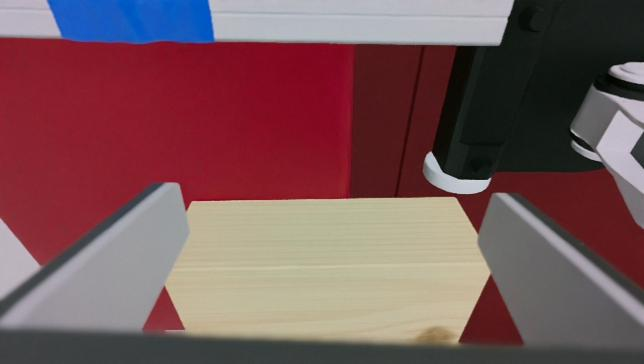

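Emit:
move --joints '{"torso_squat_rad":0.35,"left_shoulder_pitch_rad":-1.171,"left_shoulder_roll_rad":0.677,"left_shoulder_yaw_rad":-0.393,"left_elbow_rad":-1.481,"left_forearm_roll_rad":0.777,"left_wrist_pitch_rad":1.57,"left_hand_roll_rad":0.596,"right_shoulder_pitch_rad":-1.171,"right_shoulder_roll_rad":-0.677,"right_shoulder_yaw_rad":0.393,"right_elbow_rad":-1.481,"right_forearm_roll_rad":-0.777,"right_wrist_pitch_rad":1.57,"right_hand_roll_rad":-0.596}' --min_time_s 1

Emit:
move --joints '{"left_shoulder_pitch_rad":-1.213,"left_shoulder_roll_rad":0.619,"left_shoulder_yaw_rad":-0.430,"left_elbow_rad":-1.457,"left_forearm_roll_rad":0.741,"left_wrist_pitch_rad":1.579,"left_hand_roll_rad":0.643,"right_shoulder_pitch_rad":-1.213,"right_shoulder_roll_rad":-0.619,"right_shoulder_yaw_rad":0.430,"right_elbow_rad":-1.457,"right_forearm_roll_rad":-0.741,"right_wrist_pitch_rad":1.579,"right_hand_roll_rad":-0.643}' --min_time_s 0.8

Emit:
move --joints '{"left_shoulder_pitch_rad":-1.2255,"left_shoulder_roll_rad":0.602,"left_shoulder_yaw_rad":-0.441,"left_elbow_rad":-1.449,"left_forearm_roll_rad":0.732,"left_wrist_pitch_rad":1.581,"left_hand_roll_rad":0.657,"right_shoulder_pitch_rad":-1.2255,"right_shoulder_roll_rad":-0.602,"right_shoulder_yaw_rad":0.441,"right_elbow_rad":-1.449,"right_forearm_roll_rad":-0.732,"right_wrist_pitch_rad":1.581,"right_hand_roll_rad":-0.657}' --min_time_s 0.6

Scene clock: 35.20 s.
Joint torques (N m): left_arm=[-15.2 5.93 6.95 -6.14 -0.01 -0.63 -0.3] | right_arm=[-16.52 -7.36 -5.47 -6.82 0.05 0.06 0.24]
External joint torques (N m): left_arm=[0.88 -1.59 0.4 0.91 -0.23 -0.41 -0.3] | right_arm=[-0.83 0.59 0.71 -0.17 0 0.22 0.24]
Wrist force (N): left_arm=[1.2 2.6 -7.7] | right_arm=[-0.9 0.2 -5.0]
Wrist torque (N m): left_arm=[-0.41 0.22 0.15] | right_arm=[-0.06 0.01 -0.22]
Wrist force, peak (N): left_arm=[0.9 1.9 -8.4] | right_arm=[-1.1 0.0 -5.7]
move: done
base_odometry: x=+0.506 y=+1.220 heading=+0.001
lidar_m: 0.39 0.40 1.38 3.54 2.29 1.63 1.56 1.63 2.16 1.13 0.76 0.87
base_status: not commanded
joint_positions: torso_squat_rad=+0.350 torso_shift_rad=+0.000 torso_pitch_rad=+0.750 torso_yaw_rad=+0.000 left_shoulder_pitch_rad=-1.171 left_shoulder_roll_rad=+0.677 left_shoulder_yaw_rad=-0.393 left_elbow_rad=-1.481 left_forearm_roll_rad=+0.777 left_wrist_pitch_rad=+1.570 left_hand_roll_rad=+0.596 left_gripper_m=+0.095 right_shoulder_pitch_rad=-1.171 right_shoulder_roll_rad=-0.677 right_shoulder_yaw_rad=+0.393 right_elbow_rad=-1.481 right_forearm_roll_rad=-0.777 right_wrist_pitch_rad=+1.570 right_hand_roll_rad=-0.596 right_gripper_m=+0.095 head_pan_rad=+0.000 head_tilt_rad=+0.450
joint_status: all done
wheel_motors_off: 0
motor_effort: left_wheel=-4(6) right_wheel=+4(6)
chest: x=-0.0171 y=+0.0001 z=+1.1645 quat_wxyz=(+0.930, +0.000, +0.366, +0.000) (m; base frame)
left_hand: x=+0.4149 y=+0.1594 z=+0.7805 quat_wxyz=(+0.998, -0.060, -0.001, -0.010) (m; base frame)
right_hand: x=+0.4148 y=-0.1594 z=+0.7804 quat_wxyz=(+0.998, +0.060, -0.001, +0.010) (m; base frame)
pictures: none

Scene clock: 36.30 s.
Joint torques (N m): left_arm=[-17.74 0.59 6.3 -7.56 1.2 -2.22 0.57] | right_arm=[-18.15 -5.13 -4.48 -6.56 0.27 0.03 -0.29]
External joint torques (N m): left_arm=[-1.07 -5.74 0.04 -0.33 0.99 -2.01 0.57] | right_arm=[-1.84 1.61 1.41 0.27 0.21 0.2 -0.29]
Wrist force (N): left_arm=[-1.6 10.3 -4.3] | right_arm=[-0.9 0.3 -5.3]
Wrist torque (N m): left_arm=[-0.15 0.47 -0.38] | right_arm=[-0.05 -0.02 -0.02]
Wrist force, peak (N): left_arm=[4.6 12.5 -3.5] | right_arm=[-0.8 0.4 -5.5]
move: done
base_odometry: x=+0.506 y=+1.220 heading=+0.001
lidar_m: 0.38 0.41 1.36 3.52 2.30 1.63 1.55 1.62 2.16 1.15 0.75 0.88
base_status: not commanded
joint_positions: torso_squat_rad=+0.350 torso_shift_rad=+0.000 torso_pitch_rad=+0.750 torso_yaw_rad=+0.000 left_shoulder_pitch_rad=-1.213 left_shoulder_roll_rad=+0.620 left_shoulder_yaw_rad=-0.430 left_elbow_rad=-1.457 left_forearm_roll_rad=+0.741 left_wrist_pitch_rad=+1.579 left_hand_roll_rad=+0.643 left_gripper_m=+0.095 right_shoulder_pitch_rad=-1.213 right_shoulder_roll_rad=-0.619 right_shoulder_yaw_rad=+0.430 right_elbow_rad=-1.457 right_forearm_roll_rad=-0.741 right_wrist_pitch_rad=+1.579 right_hand_roll_rad=-0.643 right_gripper_m=+0.095 head_pan_rad=+0.000 head_tilt_rad=+0.450
joint_status: all done
wheel_motors_off: 0
motor_effort: left_wheel=-3(5) right_wheel=+1(4)
chest: x=-0.0171 y=+0.0001 z=+1.1645 quat_wxyz=(+0.931, +0.000, +0.366, +0.000) (m; base frame)
left_hand: x=+0.4150 y=+0.1321 z=+0.7797 quat_wxyz=(+0.998, -0.058, +0.000, -0.009) (m; base frame)
right_hand: x=+0.4149 y=-0.1311 z=+0.7797 quat_wxyz=(+0.998, +0.059, +0.000, +0.009) (m; base frame)
pictures: none

Scene clock: 37.20 s.
Joint torques (N m): left_arm=[-21.93 -9.39 4.55 -12.07 4.72 -5.56 0.18] | right_arm=[-20 5.47 -1.93 -10.44 -2.99 -1.65 0.56]
External joint torques (N m): left_arm=[-5.1 -15.43 -1.64 -4.81 4.52 -5.35 0.18] | right_arm=[-3.52 11.93 3.9 -3.59 -3.05 -1.49 0.56]
Wrist force (N): left_arm=[-3.2 28.4 0.7] | right_arm=[0.1 -17.0 1.3]
Wrist torque (N m): left_arm=[0.30 0.57 0.02] | right_arm=[0.33 -0.26 -0.96]
Wrist force, peak (N): left_arm=[-2.9 31.1 -0.3] | right_arm=[-0.1 -19.4 1.5]
move: done
base_odometry: x=+0.506 y=+1.220 heading=+0.001
lidar_m: 0.38 0.39 1.36 3.53 2.30 1.63 1.55 1.62 2.17 1.14 0.75 0.88
base_status: not commanded
joint_positions: torso_squat_rad=+0.350 torso_shift_rad=+0.000 torso_pitch_rad=+0.750 torso_yaw_rad=+0.000 left_shoulder_pitch_rad=-1.224 left_shoulder_roll_rad=+0.606 left_shoulder_yaw_rad=-0.440 left_elbow_rad=-1.448 left_forearm_roll_rad=+0.731 left_wrist_pitch_rad=+1.582 left_hand_roll_rad=+0.657 left_gripper_m=+0.095 right_shoulder_pitch_rad=-1.225 right_shoulder_roll_rad=-0.605 right_shoulder_yaw_rad=+0.440 right_elbow_rad=-1.448 right_forearm_roll_rad=-0.731 right_wrist_pitch_rad=+1.581 right_hand_roll_rad=-0.657 right_gripper_m=+0.095 head_pan_rad=+0.000 head_tilt_rad=+0.450
joint_status: all done
wheel_motors_off: 0
motor_effort: left_wheel=-2(4) right_wheel=+2(3)
chest: x=-0.0171 y=+0.0001 z=+1.1645 quat_wxyz=(+0.931, +0.000, +0.366, +0.000) (m; base frame)
left_hand: x=+0.4149 y=+0.1256 z=+0.7793 quat_wxyz=(+0.998, -0.056, +0.000, -0.008) (m; base frame)
right_hand: x=+0.4152 y=-0.1246 z=+0.7797 quat_wxyz=(+0.998, +0.057, +0.000, +0.008) (m; base frame)
pictures: none

Emit:
move --joints '{"left_shoulder_pitch_rad":-1.2285,"left_shoulder_roll_rad":0.598,"left_shoulder_yaw_rad":-0.4435,"left_elbow_rad":-1.4475,"left_forearm_roll_rad":0.730,"left_wrist_pitch_rad":1.5815,"left_hand_roll_rad":0.660,"right_shoulder_pitch_rad":-1.2285,"right_shoulder_roll_rad":-0.598,"right_shoulder_yaw_rad":0.4435,"right_elbow_rad":-1.4475,"right_forearm_roll_rad":-0.730,"right_wrist_pitch_rad":1.5815,"right_hand_roll_rad":-0.669}' --min_time_s 0.6

Scene clock: 40.07 s.
Joint torques (N m): left_arm=[-23.71 -15.03 2.79 -13.51 5.7 -7.57 0.5] | right_arm=[-22.3 10.81 -0.82 -13.41 -4.74 -2.74 1.06]
External joint torques (N m): left_arm=[-6.84 -21.02 -3.39 -6.24 5.5 -7.36 0.5] | right_arm=[-5.78 17.22 5 -6.55 -4.8 -2.58 1.06]
Wrist force (N): left_arm=[-6.8 41.3 6.5] | right_arm=[1.8 -25.9 -1.0]
Wrist torque (N m): left_arm=[-0.75 0.52 -0.27] | right_arm=[0.50 -0.18 -1.45]
Wrist force, peak (N): left_arm=[-7.1 41.9 6.8] | right_arm=[1.8 -26.2 -0.7]
move: done
base_odometry: x=+0.506 y=+1.220 heading=+0.001
lidar_m: 0.38 0.40 1.37 3.53 2.28 1.63 1.55 1.63 2.18 1.13 0.74 0.87
base_status: not commanded
joint_positions: torso_squat_rad=+0.350 torso_shift_rad=+0.000 torso_pitch_rad=+0.750 torso_yaw_rad=+0.000 left_shoulder_pitch_rad=-1.227 left_shoulder_roll_rad=+0.603 left_shoulder_yaw_rad=-0.442 left_elbow_rad=-1.446 left_forearm_roll_rad=+0.729 left_wrist_pitch_rad=+1.583 left_hand_roll_rad=+0.660 left_gripper_m=+0.095 right_shoulder_pitch_rad=-1.227 right_shoulder_roll_rad=-0.602 right_shoulder_yaw_rad=+0.442 right_elbow_rad=-1.446 right_forearm_roll_rad=-0.729 right_wrist_pitch_rad=+1.582 right_hand_roll_rad=-0.669 right_gripper_m=+0.095 head_pan_rad=+0.000 head_tilt_rad=+0.450
joint_status: all done
wheel_motors_off: 0
motor_effort: left_wheel=-3(4) right_wheel=+1(3)
chest: x=-0.0172 y=+0.0001 z=+1.1645 quat_wxyz=(+0.931, +0.000, +0.366, +0.000) (m; base frame)
left_hand: x=+0.4149 y=+0.1246 z=+0.7794 quat_wxyz=(+0.998, -0.056, +0.000, -0.007) (m; base frame)
right_hand: x=+0.4152 y=-0.1235 z=+0.7796 quat_wxyz=(+0.998, +0.056, +0.000, +0.003) (m; base frame)
pictures: none

Emit:
move --joints '{"left_hand_roll_rad":0.660,"right_hand_roll_rad":-0.679}' --min_time_s 0.4

Scene clock: 42.13 s.
Joint torques (N m): left_arm=[-23.21 -14.19 3.28 -13.73 5.64 -7.62 0.33] | right_arm=[-21.71 10.3 -2.11 -13.22 -4.59 -2.85 0.47]
External joint torques (N m): left_arm=[-6.34 -20.18 -2.91 -6.45 5.45 -7.41 0.33] | right_arm=[-5.2 16.71 3.7 -6.36 -4.65 -2.69 0.47]
Wrist force (N): left_arm=[-4.3 38.8 4.7] | right_arm=[-1.2 -25.5 0.4]
Wrist torque (N m): left_arm=[-0.43 0.95 -0.28] | right_arm=[0.48 -0.62 -0.29]
Wrist force, peak (N): left_arm=[-7.1 41.9 6.8] | right_arm=[1.7 -26.5 -0.6]
move: done
base_odometry: x=+0.506 y=+1.220 heading=+0.001
lidar_m: 0.38 0.39 1.37 3.53 2.29 1.63 1.55 1.62 2.17 1.14 0.74 0.88
base_status: not commanded
joint_positions: torso_squat_rad=+0.350 torso_shift_rad=+0.000 torso_pitch_rad=+0.750 torso_yaw_rad=+0.000 left_shoulder_pitch_rad=-1.227 left_shoulder_roll_rad=+0.603 left_shoulder_yaw_rad=-0.442 left_elbow_rad=-1.446 left_forearm_roll_rad=+0.729 left_wrist_pitch_rad=+1.583 left_hand_roll_rad=+0.660 left_gripper_m=+0.095 right_shoulder_pitch_rad=-1.227 right_shoulder_roll_rad=-0.602 right_shoulder_yaw_rad=+0.442 right_elbow_rad=-1.446 right_forearm_roll_rad=-0.729 right_wrist_pitch_rad=+1.582 right_hand_roll_rad=-0.679 right_gripper_m=+0.095 head_pan_rad=+0.000 head_tilt_rad=+0.450
joint_status: all done
wheel_motors_off: 0
motor_effort: left_wheel=-2(4) right_wheel=+2(3)
chest: x=-0.0172 y=+0.0001 z=+1.1645 quat_wxyz=(+0.931, +0.000, +0.366, +0.000) (m; base frame)
left_hand: x=+0.4149 y=+0.1245 z=+0.7794 quat_wxyz=(+0.998, -0.056, +0.000, -0.007) (m; base frame)
right_hand: x=+0.4152 y=-0.1234 z=+0.7796 quat_wxyz=(+0.998, +0.056, +0.000, -0.002) (m; base frame)
pictures: none

Emit:
move --joints '{"left_shoulder_pitch_rad":-1.2325,"left_shoulder_roll_rad":0.592,"left_shoulder_yaw_rad":-0.447,"left_elbow_rad":-1.4455,"left_forearm_roll_rad":0.727,"left_wrist_pitch_rad":1.582,"left_hand_roll_rad":0.664,"right_shoulder_pitch_rad":-1.2325,"right_shoulder_roll_rad":-0.592,"right_shoulder_yaw_rad":0.447,"right_elbow_rad":-1.4455,"right_forearm_roll_rad":-0.727,"right_wrist_pitch_rad":1.582,"right_hand_roll_rad":-0.683}' --min_time_s 0.6

Emit:
move --joints '{"torso_squat_rad":0.27}' --min_time_s 1.2 --cameras '["all"]'

Scene clock: 44.73 s.
Joint torques (N m): left_arm=[-25.93 -23.17 2.33 -16.46 8.68 -10.3 1.78] | right_arm=[-25.52 20.16 -0.56 -16.01 -7.63 -5.47 -0.85]
External joint torques (N m): left_arm=[-9.01 -29.08 -3.83 -9.19 8.49 -10.09 1.78] | right_arm=[-8.95 26.49 5.23 -9.14 -7.7 -5.31 -0.85]
Wrist force (N): left_arm=[-5.9 58.2 10.7] | right_arm=[-0.4 -44.9 3.8]
Wrist torque (N m): left_arm=[-0.88 1.08 -1.66] | right_arm=[0.84 -0.31 0.74]
Wrist force, peak (N): left_arm=[-5.8 58.9 11.4] | right_arm=[-0.5 -45.5 3.8]
move: done
base_odometry: x=+0.506 y=+1.220 heading=+0.001
lidar_m: 0.38 0.39 1.35 3.52 2.30 1.63 1.55 1.62 2.16 1.13 0.75 0.88
base_status: not commanded
joint_positions: torso_squat_rad=+0.350 torso_shift_rad=+0.000 torso_pitch_rad=+0.750 torso_yaw_rad=+0.000 left_shoulder_pitch_rad=-1.230 left_shoulder_roll_rad=+0.599 left_shoulder_yaw_rad=-0.446 left_elbow_rad=-1.443 left_forearm_roll_rad=+0.725 left_wrist_pitch_rad=+1.584 left_hand_roll_rad=+0.664 left_gripper_m=+0.095 right_shoulder_pitch_rad=-1.230 right_shoulder_roll_rad=-0.599 right_shoulder_yaw_rad=+0.446 right_elbow_rad=-1.443 right_forearm_roll_rad=-0.725 right_wrist_pitch_rad=+1.583 right_hand_roll_rad=-0.683 right_gripper_m=+0.095 head_pan_rad=+0.000 head_tilt_rad=+0.450
joint_status: all done
wheel_motors_off: 0
motor_effort: left_wheel=-2(4) right_wheel=+2(4)
chest: x=-0.0173 y=+0.0001 z=+1.1646 quat_wxyz=(+0.931, +0.000, +0.366, +0.000) (m; base frame)
left_hand: x=+0.4150 y=+0.1230 z=+0.7794 quat_wxyz=(+0.998, -0.054, +0.000, -0.007) (m; base frame)
right_hand: x=+0.4152 y=-0.1222 z=+0.7795 quat_wxyz=(+0.998, +0.055, +0.000, -0.002) (m; base frame)
pictures: none

Scene clock: 46.20 s.
Joint torques (N m): left_arm=[-27.93 -19.23 5.81 -18.81 8.74 -8.48 1.59] | right_arm=[-28.29 20.07 -3.19 -19.92 -8.53 -6.14 -0.76]
External joint torques (N m): left_arm=[-11.05 -25.11 -0.34 -11.54 8.55 -8.28 1.59] | right_arm=[-11.76 26.39 2.6 -13.05 -8.6 -5.99 -0.76]
Wrist force (N): left_arm=[-0.5 51.0 -13.0] | right_arm=[1.0 -48.5 -12.4]
Wrist torque (N m): left_arm=[-0.54 0.57 -1.28] | right_arm=[0.67 -0.14 1.00]
Wrist force, peak (N): left_arm=[-6.2 58.0 10.2] | right_arm=[1.7 -48.7 -11.6]
move: done
base_odometry: x=+0.506 y=+1.220 heading=+0.001
lidar_m: 0.39 0.41 1.37 3.53 2.28 1.64 1.55 1.63 2.17 1.13 0.75 0.87
base_status: not commanded
joint_positions: torso_squat_rad=+0.270 torso_shift_rad=+0.000 torso_pitch_rad=+0.751 torso_yaw_rad=+0.000 left_shoulder_pitch_rad=-1.230 left_shoulder_roll_rad=+0.598 left_shoulder_yaw_rad=-0.447 left_elbow_rad=-1.443 left_forearm_roll_rad=+0.725 left_wrist_pitch_rad=+1.584 left_hand_roll_rad=+0.664 left_gripper_m=+0.095 right_shoulder_pitch_rad=-1.230 right_shoulder_roll_rad=-0.599 right_shoulder_yaw_rad=+0.446 right_elbow_rad=-1.442 right_forearm_roll_rad=-0.725 right_wrist_pitch_rad=+1.584 right_hand_roll_rad=-0.683 right_gripper_m=+0.095 head_pan_rad=+0.000 head_tilt_rad=+0.450
joint_status: all done
wheel_motors_off: 0
motor_effort: left_wheel=-3(3) right_wheel=+5(5)
chest: x=-0.0166 y=+0.0001 z=+1.1813 quat_wxyz=(+0.930, +0.000, +0.367, +0.000) (m; base frame)
left_hand: x=+0.4146 y=+0.1226 z=+0.7950 quat_wxyz=(+0.998, -0.054, +0.001, -0.007) (m; base frame)
right_hand: x=+0.4149 y=-0.1226 z=+0.7951 quat_wxyz=(+0.999, +0.054, +0.002, -0.002) (m; base frame)
pictures: head_camera, left_wrist_camera, right_wrist_camera
camera_calibration:
head_camera: T_world_to_cam=[[-0.0162544, -0.999504, -0.02697, 0.0368204], [-0.910033, 0.025963, -0.413723, 0.718371], [0.414218, 0.0178188, -0.910003, 1.08325], [0, 0, 0, 1]] pos_world=[0.205641, -0.00115111, 1.28396]
left_wrist_camera: T_world_to_cam=[[0.999848, 0.010837, -0.0136577, -0.4055], [0.0165825, -0.833032, 0.552976, -0.315343], [-0.00538472, -0.553119, -0.833085, 0.804898], [0, 0, 0, 1]] pos_world=[0.415001, 0.186908, 0.839388]
right_wrist_camera: T_world_to_cam=[[-0.999439, -0.0213761, -0.0257694, 0.431264], [-0.0325389, 0.80146, 0.597163, -0.335968], [0.00788812, 0.597666, -0.801706, 0.779599], [0, 0, 0, 1]] pos_world=[0.41394, -0.187456, 0.83675]

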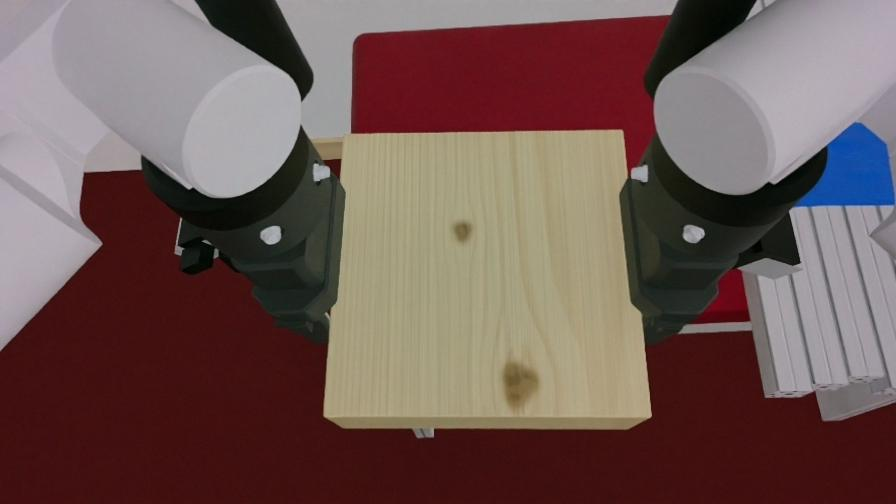

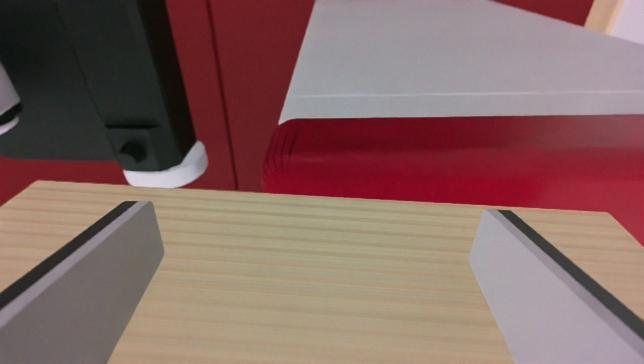

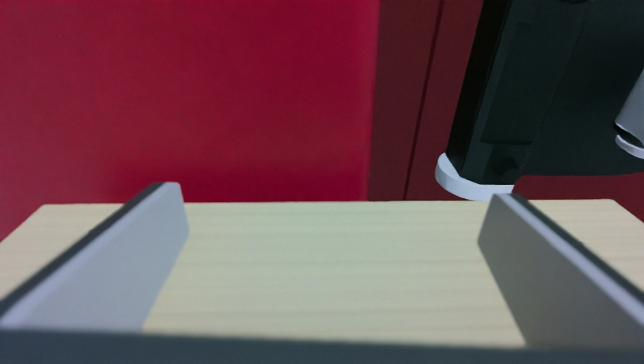

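Emit:
move --joints '{"left_hand_roll_rad":0.660,"right_hand_roll_rad":-0.679,"torso_squat_rad":0.05}' --min_time_s 1.8 --cameras '["head_camera"]'

Scene clock: 50.00 s.
Joint torques (N m): left_arm=[-28.19 -18.13 4.4 -19.74 8.39 -7.72 -2.19] | right_arm=[-30.34 19.86 -3.14 -22.2 -7.82 -6.58 2.45]
External joint torques (N m): left_arm=[-11.3 -24.01 -1.75 -12.46 8.19 -7.52 -2.19] | right_arm=[-13.82 26.19 2.64 -15.34 -7.89 -6.43 2.45]
Wrist force (N): left_arm=[-3.1 46.9 -8.6] | right_arm=[-2.4 -44.4 -12.5]
Wrist torque (N m): left_arm=[-0.68 0.22 2.44] | right_arm=[0.61 0.30 -2.54]
Wrist force, peak (N): left_arm=[-0.9 51.6 -13.2] | right_arm=[1.4 -48.6 -12.4]
move: done
base_odometry: x=+0.506 y=+1.220 heading=+0.001
lidar_m: 0.38 0.40 1.37 3.53 2.28 1.63 1.56 1.63 2.18 1.13 0.74 0.88
base_status: not commanded
joint_positions: torso_squat_rad=+0.050 torso_shift_rad=+0.000 torso_pitch_rad=+0.751 torso_yaw_rad=+0.000 left_shoulder_pitch_rad=-1.230 left_shoulder_roll_rad=+0.598 left_shoulder_yaw_rad=-0.446 left_elbow_rad=-1.442 left_forearm_roll_rad=+0.725 left_wrist_pitch_rad=+1.584 left_hand_roll_rad=+0.661 left_gripper_m=+0.095 right_shoulder_pitch_rad=-1.229 right_shoulder_roll_rad=-0.598 right_shoulder_yaw_rad=+0.446 right_elbow_rad=-1.442 right_forearm_roll_rad=-0.725 right_wrist_pitch_rad=+1.584 right_hand_roll_rad=-0.680 right_gripper_m=+0.095 head_pan_rad=+0.000 head_tilt_rad=+0.450
joint_status: all done
wheel_motors_off: 0
motor_effort: left_wheel=-3(5) right_wheel=+3(5)
chest: x=-0.0167 y=+0.0001 z=+1.2059 quat_wxyz=(+0.930, +0.000, +0.367, +0.000) (m; base frame)
left_hand: x=+0.4146 y=+0.1225 z=+0.8196 quat_wxyz=(+0.998, -0.055, +0.001, -0.009) (m; base frame)
right_hand: x=+0.4145 y=-0.1228 z=+0.8193 quat_wxyz=(+0.999, +0.054, +0.002, -0.001) (m; base frame)
pictures: head_camera
camera_calibration:
head_camera: T_world_to_cam=[[-0.0162475, -0.999504, -0.0269727, 0.0374842], [-0.909978, 0.0259601, -0.413843, 0.728603], [0.414338, 0.0178206, -0.909949, 1.10558], [0, 0, 0, 1]] pos_world=[0.20554, -0.00115113, 1.30856]

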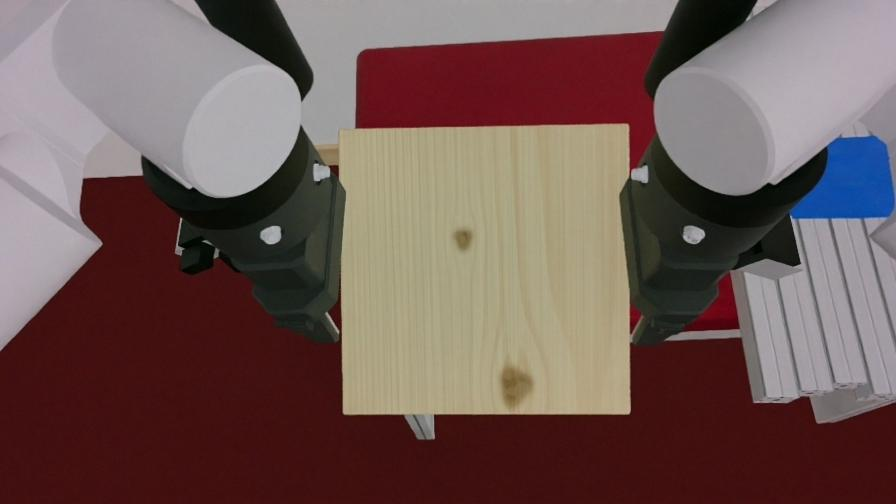

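Emit:
move --joints '{"torso_squat_rad":0.355}' --min_time_s 2

Emit:
move --joints '{"left_hand_roll_rad":0.6625,"right_hand_roll_rad":-0.6815}' --min_time_s 0.4 --cameras '["head_camera"]'

Scene clock: 54.60 s.
Joint torques (N m): left_arm=[-16.03 -22.98 -3.09 -14.88 10.06 -6.67 -1.5] | right_arm=[-17.16 25.07 3.61 -16.5 -10.33 -4.61 2.13]
External joint torques (N m): left_arm=[0.96 -28.9 -9.28 -7.6 9.88 -6.45 -1.49] | right_arm=[-0.54 31.44 9.43 -9.64 -10.4 -4.45 2.12]
Wrist force (N): left_arm=[5.8 51.8 23.0] | right_arm=[10.1 -51.8 19.9]
Wrist torque (N m): left_arm=[-0.99 -0.15 1.29] | right_arm=[1.26 -0.41 -2.08]
Wrist force, peak (N): left_arm=[6.3 52.6 23.0] | right_arm=[10.7 -51.7 20.9]
move: done
base_odometry: x=+0.506 y=+1.220 heading=+0.001
lidar_m: 0.38 0.39 1.37 3.54 2.29 1.64 1.56 1.62 2.18 1.13 0.75 0.88
base_status: not commanded
joint_positions: torso_squat_rad=+0.355 torso_shift_rad=-0.001 torso_pitch_rad=+0.748 torso_yaw_rad=+0.000 left_shoulder_pitch_rad=-1.233 left_shoulder_roll_rad=+0.599 left_shoulder_yaw_rad=-0.444 left_elbow_rad=-1.444 left_forearm_roll_rad=+0.725 left_wrist_pitch_rad=+1.584 left_hand_roll_rad=+0.660 left_gripper_m=+0.095 right_shoulder_pitch_rad=-1.232 right_shoulder_roll_rad=-0.600 right_shoulder_yaw_rad=+0.445 right_elbow_rad=-1.443 right_forearm_roll_rad=-0.724 right_wrist_pitch_rad=+1.583 right_hand_roll_rad=-0.680 right_gripper_m=+0.095 head_pan_rad=+0.000 head_tilt_rad=+0.450
joint_status: all done
wheel_motors_off: 0
motor_effort: left_wheel=-7(7) right_wheel=-1(6)
chest: x=-0.0179 y=+0.0001 z=+1.1636 quat_wxyz=(+0.931, +0.000, +0.365, +0.000) (m; base frame)
left_hand: x=+0.4165 y=+0.1224 z=+0.7804 quat_wxyz=(+0.998, -0.055, -0.003, -0.009) (m; base frame)
right_hand: x=+0.4166 y=-0.1227 z=+0.7802 quat_wxyz=(+0.999, +0.055, -0.002, -0.001) (m; base frame)
pictures: none

Scene clock: 55.30 s.
Joint torques (N m): left_arm=[-16.15 -23.04 -3.05 -14.38 10.1 -6.72 0.49] | right_arm=[-16.86 24.99 3.7 -16.03 -10.43 -4.9 0.22]
External joint torques (N m): left_arm=[0.84 -28.96 -9.23 -7.11 9.91 -6.5 0.49] | right_arm=[-0.23 31.36 9.51 -9.17 -10.51 -4.74 0.22]
Wrist force (N): left_arm=[5.7 53.2 22.1] | right_arm=[8.9 -52.3 19.4]
Wrist torque (N m): left_arm=[-0.86 0.27 -0.40] | right_arm=[1.10 -0.22 -0.21]
Wrist force, peak (N): left_arm=[6.3 53.5 22.1] | right_arm=[10.0 -52.9 20.4]
move: done
base_odometry: x=+0.506 y=+1.220 heading=+0.001
lidar_m: 0.39 0.39 1.37 3.53 2.29 1.63 1.55 1.63 2.17 1.14 0.75 0.88
base_status: not commanded
joint_positions: torso_squat_rad=+0.355 torso_shift_rad=-0.001 torso_pitch_rad=+0.748 torso_yaw_rad=+0.000 left_shoulder_pitch_rad=-1.233 left_shoulder_roll_rad=+0.599 left_shoulder_yaw_rad=-0.444 left_elbow_rad=-1.444 left_forearm_roll_rad=+0.725 left_wrist_pitch_rad=+1.584 left_hand_roll_rad=+0.662 left_gripper_m=+0.095 right_shoulder_pitch_rad=-1.232 right_shoulder_roll_rad=-0.600 right_shoulder_yaw_rad=+0.445 right_elbow_rad=-1.443 right_forearm_roll_rad=-0.724 right_wrist_pitch_rad=+1.583 right_hand_roll_rad=-0.682 right_gripper_m=+0.095 head_pan_rad=+0.000 head_tilt_rad=+0.450
joint_status: all done
wheel_motors_off: 0
motor_effort: left_wheel=-8(8) right_wheel=-1(1)
chest: x=-0.0179 y=+0.0001 z=+1.1636 quat_wxyz=(+0.931, +0.000, +0.365, +0.000) (m; base frame)
left_hand: x=+0.4165 y=+0.1224 z=+0.7804 quat_wxyz=(+0.998, -0.055, -0.003, -0.008) (m; base frame)
right_hand: x=+0.4166 y=-0.1226 z=+0.7803 quat_wxyz=(+0.998, +0.055, -0.002, -0.002) (m; base frame)
pictures: head_camera
camera_calibration:
head_camera: T_world_to_cam=[[-0.0161738, -0.999504, -0.0270171, 0.0363803], [-0.908844, 0.0259603, -0.416328, 0.713024], [0.416823, 0.0178207, -0.908813, 1.06635], [0, 0, 0, 1]] pos_world=[0.204138, -0.00115113, 1.26695]

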